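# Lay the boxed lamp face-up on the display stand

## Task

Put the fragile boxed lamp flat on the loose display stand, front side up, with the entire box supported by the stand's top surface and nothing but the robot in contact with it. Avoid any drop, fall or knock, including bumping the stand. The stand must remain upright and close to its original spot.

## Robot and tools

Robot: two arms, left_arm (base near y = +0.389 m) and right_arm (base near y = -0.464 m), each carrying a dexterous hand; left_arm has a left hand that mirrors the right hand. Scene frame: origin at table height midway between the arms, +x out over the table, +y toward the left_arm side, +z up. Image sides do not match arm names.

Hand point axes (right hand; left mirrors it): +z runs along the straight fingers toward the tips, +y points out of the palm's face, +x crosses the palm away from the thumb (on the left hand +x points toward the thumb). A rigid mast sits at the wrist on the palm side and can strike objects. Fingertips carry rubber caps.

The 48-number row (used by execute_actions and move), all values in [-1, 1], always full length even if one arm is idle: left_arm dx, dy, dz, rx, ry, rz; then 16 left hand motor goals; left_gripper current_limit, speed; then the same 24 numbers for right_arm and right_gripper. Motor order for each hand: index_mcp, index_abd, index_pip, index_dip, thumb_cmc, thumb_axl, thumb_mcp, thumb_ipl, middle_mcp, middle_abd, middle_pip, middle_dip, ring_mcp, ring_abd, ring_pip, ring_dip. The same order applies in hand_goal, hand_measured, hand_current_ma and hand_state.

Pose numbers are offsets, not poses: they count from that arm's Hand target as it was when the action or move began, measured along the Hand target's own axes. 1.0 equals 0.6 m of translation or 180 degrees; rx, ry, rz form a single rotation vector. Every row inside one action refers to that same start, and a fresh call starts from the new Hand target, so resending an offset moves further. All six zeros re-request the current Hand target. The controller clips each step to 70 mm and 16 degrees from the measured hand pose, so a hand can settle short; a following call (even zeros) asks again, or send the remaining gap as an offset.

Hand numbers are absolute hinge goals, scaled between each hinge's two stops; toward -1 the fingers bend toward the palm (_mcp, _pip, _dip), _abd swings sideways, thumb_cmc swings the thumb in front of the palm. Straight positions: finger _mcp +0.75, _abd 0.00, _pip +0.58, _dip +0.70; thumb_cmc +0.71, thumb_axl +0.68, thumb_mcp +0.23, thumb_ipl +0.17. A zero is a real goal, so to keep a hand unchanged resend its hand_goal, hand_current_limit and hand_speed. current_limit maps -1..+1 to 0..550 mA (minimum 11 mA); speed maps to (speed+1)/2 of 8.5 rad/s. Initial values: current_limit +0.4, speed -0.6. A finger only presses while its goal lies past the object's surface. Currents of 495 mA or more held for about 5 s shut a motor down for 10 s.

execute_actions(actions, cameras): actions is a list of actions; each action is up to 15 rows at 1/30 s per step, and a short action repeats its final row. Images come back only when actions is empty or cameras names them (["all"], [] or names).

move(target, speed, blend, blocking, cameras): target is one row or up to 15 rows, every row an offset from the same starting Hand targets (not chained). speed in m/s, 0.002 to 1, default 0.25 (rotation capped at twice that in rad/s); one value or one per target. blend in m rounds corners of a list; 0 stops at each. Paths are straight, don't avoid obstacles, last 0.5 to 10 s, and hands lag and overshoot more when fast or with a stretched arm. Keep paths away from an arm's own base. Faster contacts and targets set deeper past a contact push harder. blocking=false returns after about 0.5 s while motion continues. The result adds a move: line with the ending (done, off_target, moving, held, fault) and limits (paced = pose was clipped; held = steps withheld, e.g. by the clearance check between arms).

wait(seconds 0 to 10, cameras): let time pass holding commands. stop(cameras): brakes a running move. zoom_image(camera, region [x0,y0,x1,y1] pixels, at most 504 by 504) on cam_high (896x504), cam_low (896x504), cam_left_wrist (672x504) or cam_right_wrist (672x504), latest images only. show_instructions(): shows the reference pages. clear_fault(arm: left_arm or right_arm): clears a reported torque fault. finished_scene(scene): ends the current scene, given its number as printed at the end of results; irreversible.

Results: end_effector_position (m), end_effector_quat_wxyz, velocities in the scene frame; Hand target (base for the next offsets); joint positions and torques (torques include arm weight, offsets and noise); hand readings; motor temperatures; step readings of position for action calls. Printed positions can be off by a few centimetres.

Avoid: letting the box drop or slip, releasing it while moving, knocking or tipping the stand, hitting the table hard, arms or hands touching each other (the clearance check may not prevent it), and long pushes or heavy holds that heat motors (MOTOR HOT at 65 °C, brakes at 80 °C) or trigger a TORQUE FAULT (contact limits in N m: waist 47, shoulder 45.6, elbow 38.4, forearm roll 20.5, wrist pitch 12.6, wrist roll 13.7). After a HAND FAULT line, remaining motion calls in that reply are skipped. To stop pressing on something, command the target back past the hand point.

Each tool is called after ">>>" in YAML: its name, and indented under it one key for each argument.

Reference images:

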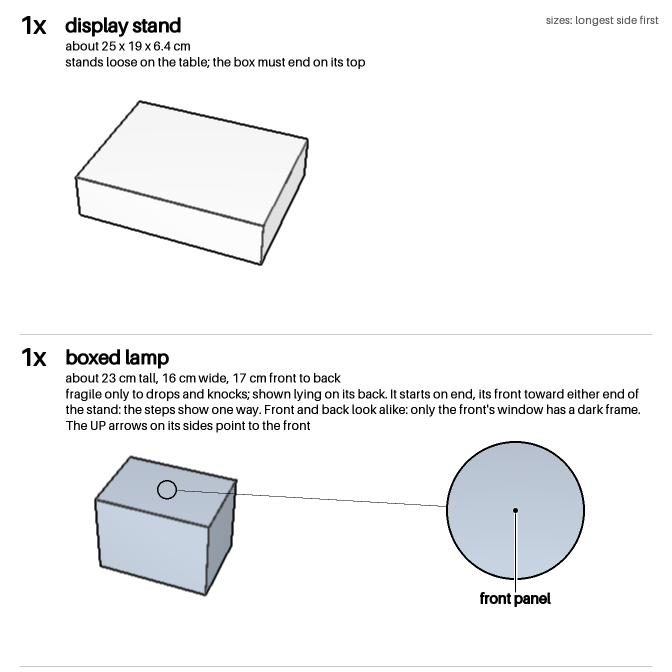

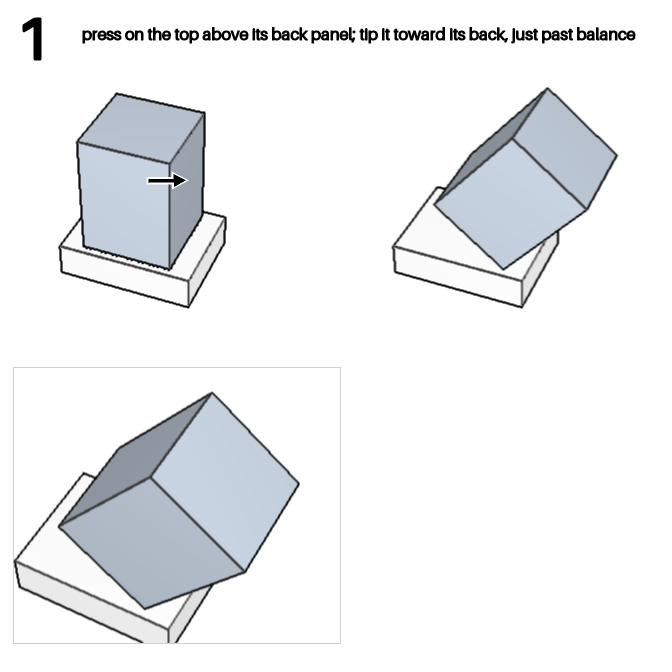

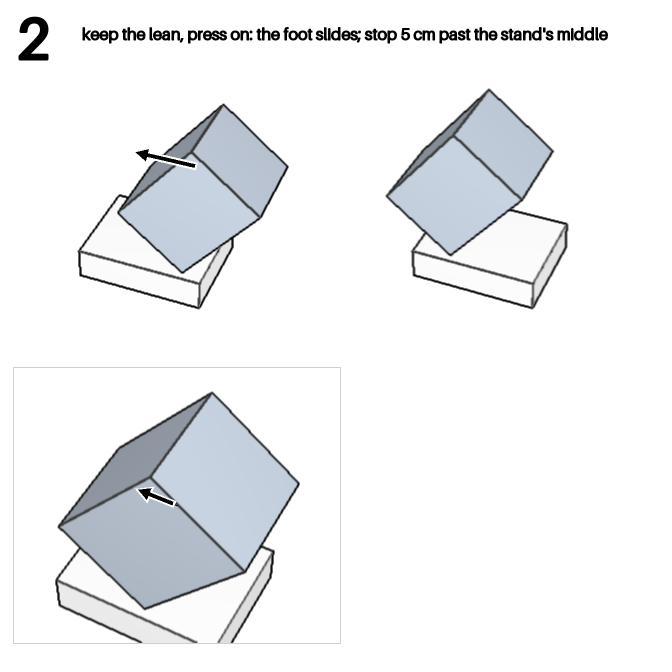

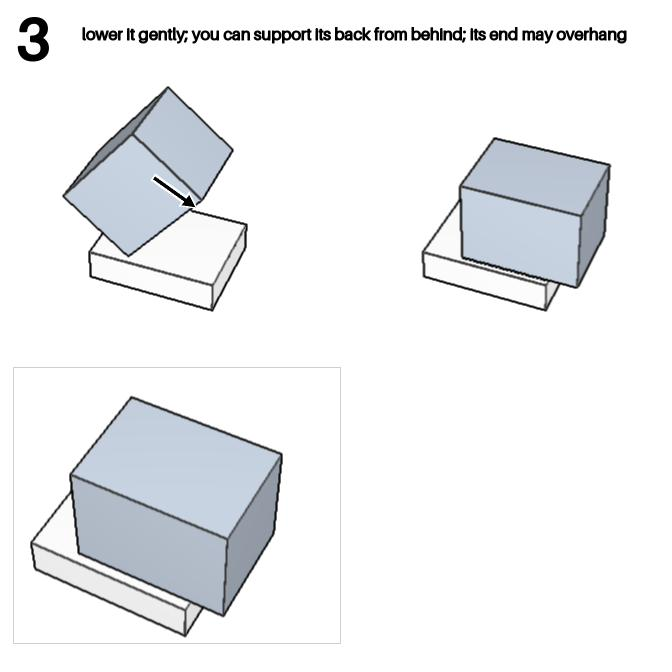

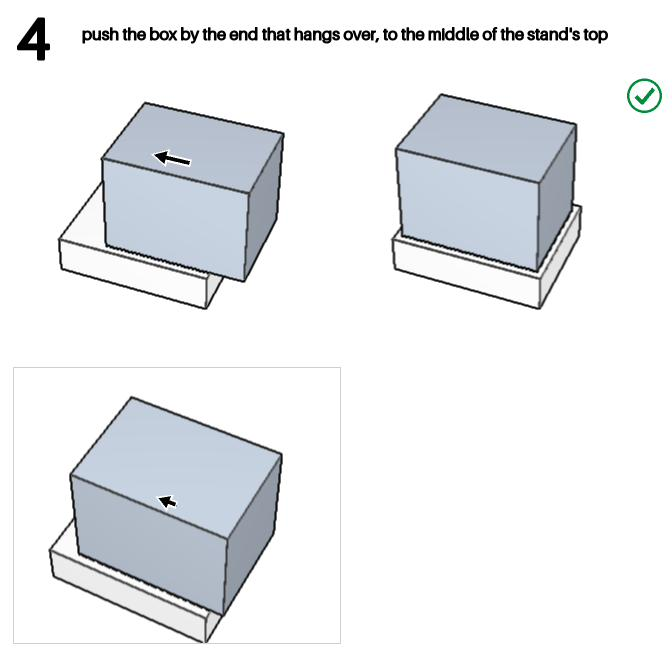

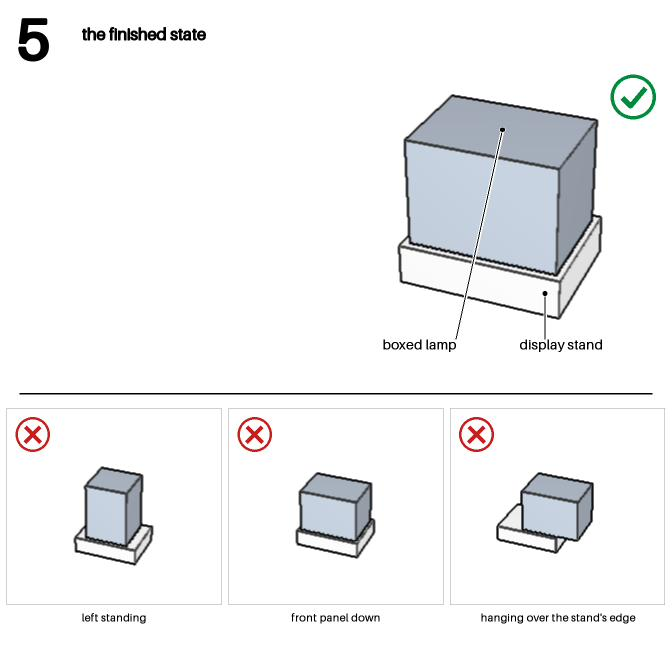

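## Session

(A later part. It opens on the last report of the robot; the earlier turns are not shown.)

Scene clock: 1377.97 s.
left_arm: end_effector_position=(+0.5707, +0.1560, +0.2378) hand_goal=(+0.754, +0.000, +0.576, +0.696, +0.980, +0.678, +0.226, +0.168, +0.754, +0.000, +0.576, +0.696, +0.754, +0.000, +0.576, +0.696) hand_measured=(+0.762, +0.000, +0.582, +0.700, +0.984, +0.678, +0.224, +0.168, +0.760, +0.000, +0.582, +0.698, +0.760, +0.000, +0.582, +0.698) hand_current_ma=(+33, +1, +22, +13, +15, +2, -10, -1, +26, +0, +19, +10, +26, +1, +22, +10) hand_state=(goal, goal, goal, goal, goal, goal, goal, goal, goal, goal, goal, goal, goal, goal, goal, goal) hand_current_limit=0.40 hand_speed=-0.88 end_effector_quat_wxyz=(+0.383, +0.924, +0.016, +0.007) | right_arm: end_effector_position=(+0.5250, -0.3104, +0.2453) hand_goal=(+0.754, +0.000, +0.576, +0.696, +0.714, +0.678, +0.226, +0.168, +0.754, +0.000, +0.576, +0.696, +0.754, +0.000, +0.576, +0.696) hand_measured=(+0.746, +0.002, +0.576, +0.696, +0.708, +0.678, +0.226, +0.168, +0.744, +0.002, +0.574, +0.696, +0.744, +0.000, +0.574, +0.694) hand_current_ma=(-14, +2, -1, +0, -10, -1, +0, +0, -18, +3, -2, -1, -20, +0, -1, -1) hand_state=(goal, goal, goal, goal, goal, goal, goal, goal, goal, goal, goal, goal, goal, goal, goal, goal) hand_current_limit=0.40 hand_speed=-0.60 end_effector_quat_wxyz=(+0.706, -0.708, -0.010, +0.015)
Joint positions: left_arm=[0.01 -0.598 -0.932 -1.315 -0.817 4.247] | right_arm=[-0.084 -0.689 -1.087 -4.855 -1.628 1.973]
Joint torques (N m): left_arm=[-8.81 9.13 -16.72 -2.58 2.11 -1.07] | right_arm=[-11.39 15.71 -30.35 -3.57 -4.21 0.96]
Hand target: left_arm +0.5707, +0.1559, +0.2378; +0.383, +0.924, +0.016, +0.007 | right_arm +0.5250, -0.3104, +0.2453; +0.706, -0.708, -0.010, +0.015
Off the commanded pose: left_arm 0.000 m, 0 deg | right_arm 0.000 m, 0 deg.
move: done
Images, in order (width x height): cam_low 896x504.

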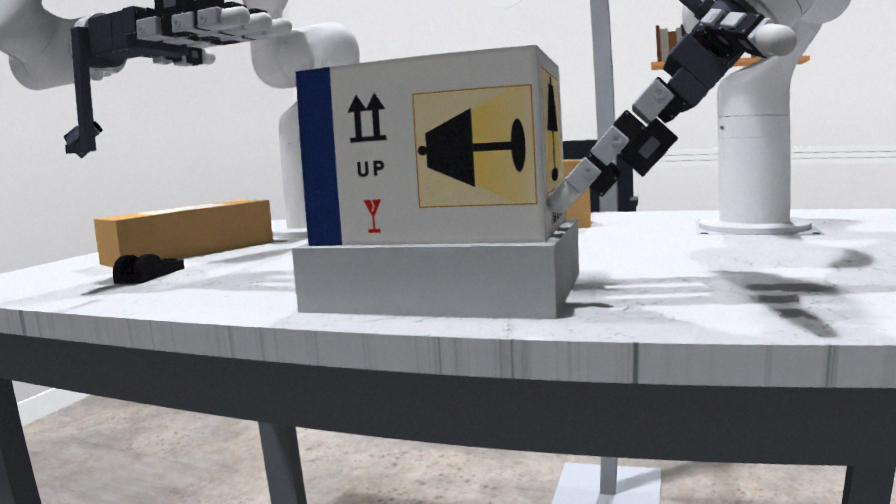

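>>> move:
  target: [0,-0.118,-0.1177,0,0,0,0.754,0,0.576,0.696,0.98,0.678,0.226,0.168,0.754,0,0.576,0.696,0.754,0,0.576,0.696,0.4,-0.88,0,0,0,0,0,0,0.754,0,0.576,0.696,0.714,0.678,0.226,0.168,0.754,0,0.576,0.696,0.754,0,0.576,0.696,0.4,-0.6]
  speed: 0.1
  cameras: ["all"]

>>> zoom_image:
  camera: "cam_high"
  region: [340, 180, 620, 400]

Scene clock: 1388.83 s.
left_arm: end_effector_position=(+0.5672, +0.2558, +0.2377) hand_goal=(+0.754, +0.000, +0.576, +0.696, +0.980, +0.678, +0.226, +0.168, +0.754, +0.000, +0.576, +0.696, +0.754, +0.000, +0.576, +0.696) hand_measured=(+0.762, +0.000, +0.582, +0.700, +0.984, +0.678, +0.224, +0.168, +0.760, +0.000, +0.580, +0.698, +0.760, +0.000, +0.582, +0.698) hand_current_ma=(+31, +1, +21, +12, +16, +2, -11, -1, +27, +0, +18, +10, +27, +1, +21, +10) hand_state=(goal, goal, goal, goal, goal, goal, goal, goal, goal, goal, goal, goal, goal, goal, goal, goal) hand_current_limit=0.40 hand_speed=-0.88 end_effector_quat_wxyz=(+0.383, +0.924, +0.016, +0.007) | right_arm: end_effector_position=(+0.5250, -0.3104, +0.2453) hand_goal=(+0.754, +0.000, +0.576, +0.696, +0.714, +0.678, +0.226, +0.168, +0.754, +0.000, +0.576, +0.696, +0.754, +0.000, +0.576, +0.696) hand_measured=(+0.746, +0.002, +0.576, +0.696, +0.708, +0.678, +0.226, +0.168, +0.744, +0.002, +0.574, +0.696, +0.744, +0.000, +0.574, +0.694) hand_current_ma=(-14, +2, -1, +0, -10, -1, +0, +0, -18, +3, -2, -1, -20, +0, -1, -1) hand_state=(goal, goal, goal, goal, goal, goal, goal, goal, goal, goal, goal, goal, goal, goal, goal, goal) hand_current_limit=0.40 hand_speed=-0.60 end_effector_quat_wxyz=(+0.706, -0.708, -0.010, +0.015)
Joint positions: left_arm=[0.209 -0.603 -0.941 -1.143 -0.88 4.272] | right_arm=[-0.084 -0.689 -1.087 -4.855 -1.628 1.973]
Joint torques (N m): left_arm=[9.63 9.5 -16.53 1.42 -5.08 1.06] | right_arm=[-9.41 15.51 -29.86 -3.31 -4.08 0.91]
Hand target: left_arm +0.5672, +0.2558, +0.2377; +0.383, +0.924, +0.016, +0.007 | right_arm +0.5250, -0.3104, +0.2453; +0.706, -0.708, -0.010, +0.015
Off the commanded pose: left_arm 0.000 m, 0 deg | right_arm 0.000 m, 0 deg.
move: done

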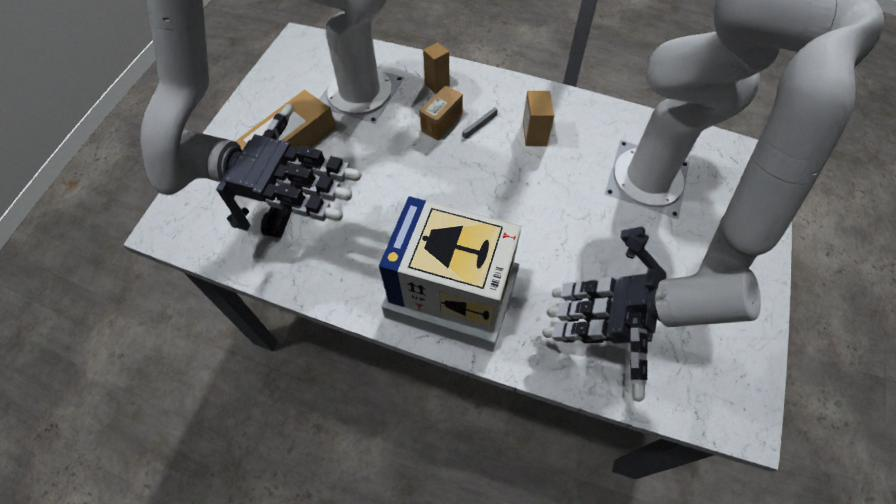

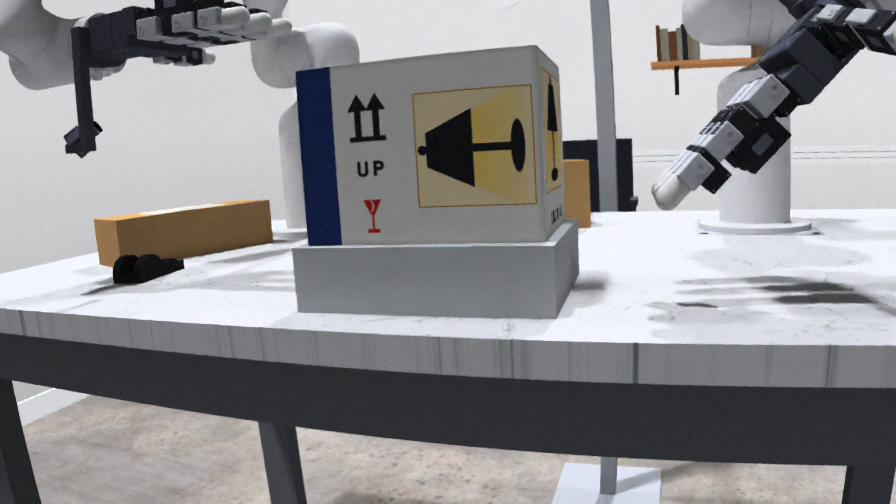

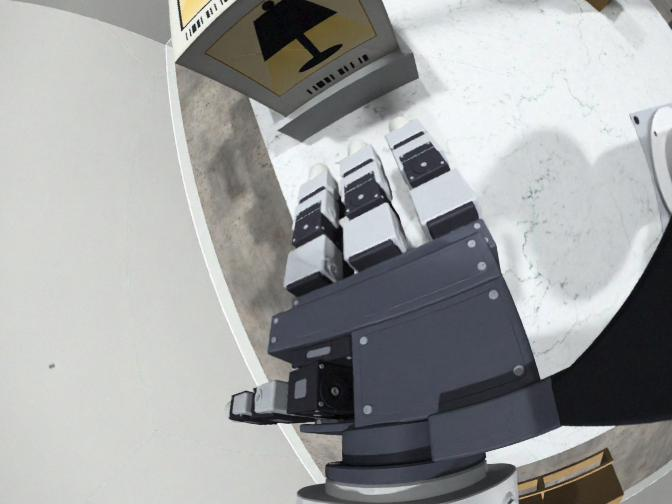

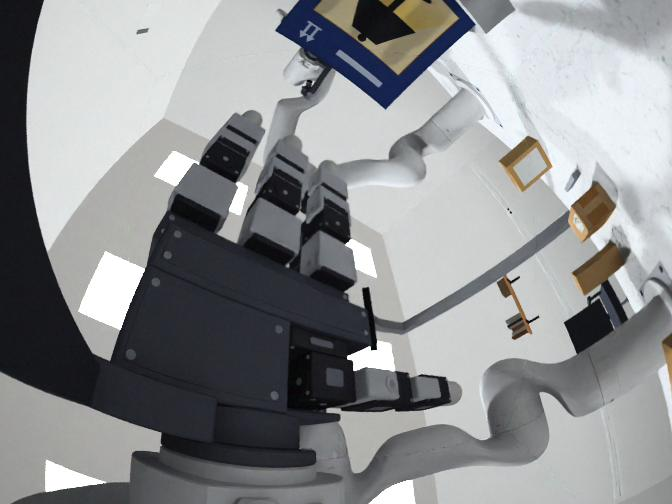

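Scaled by 1.800 from the camera's 896x504 image, which has a finer 1280x720 frame.

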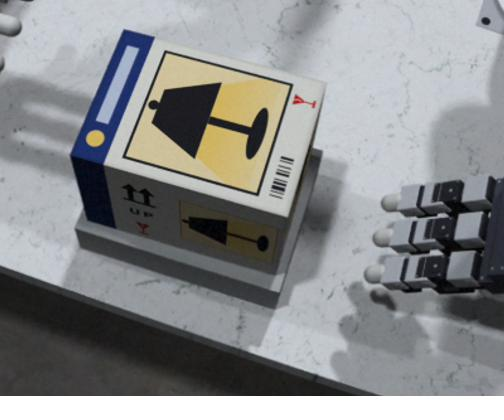

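Front is up (dark frame), box centred on the stand, stand undisturbed.

>>> finished_scene:
  scene: 1

The scene is finished: the task was done.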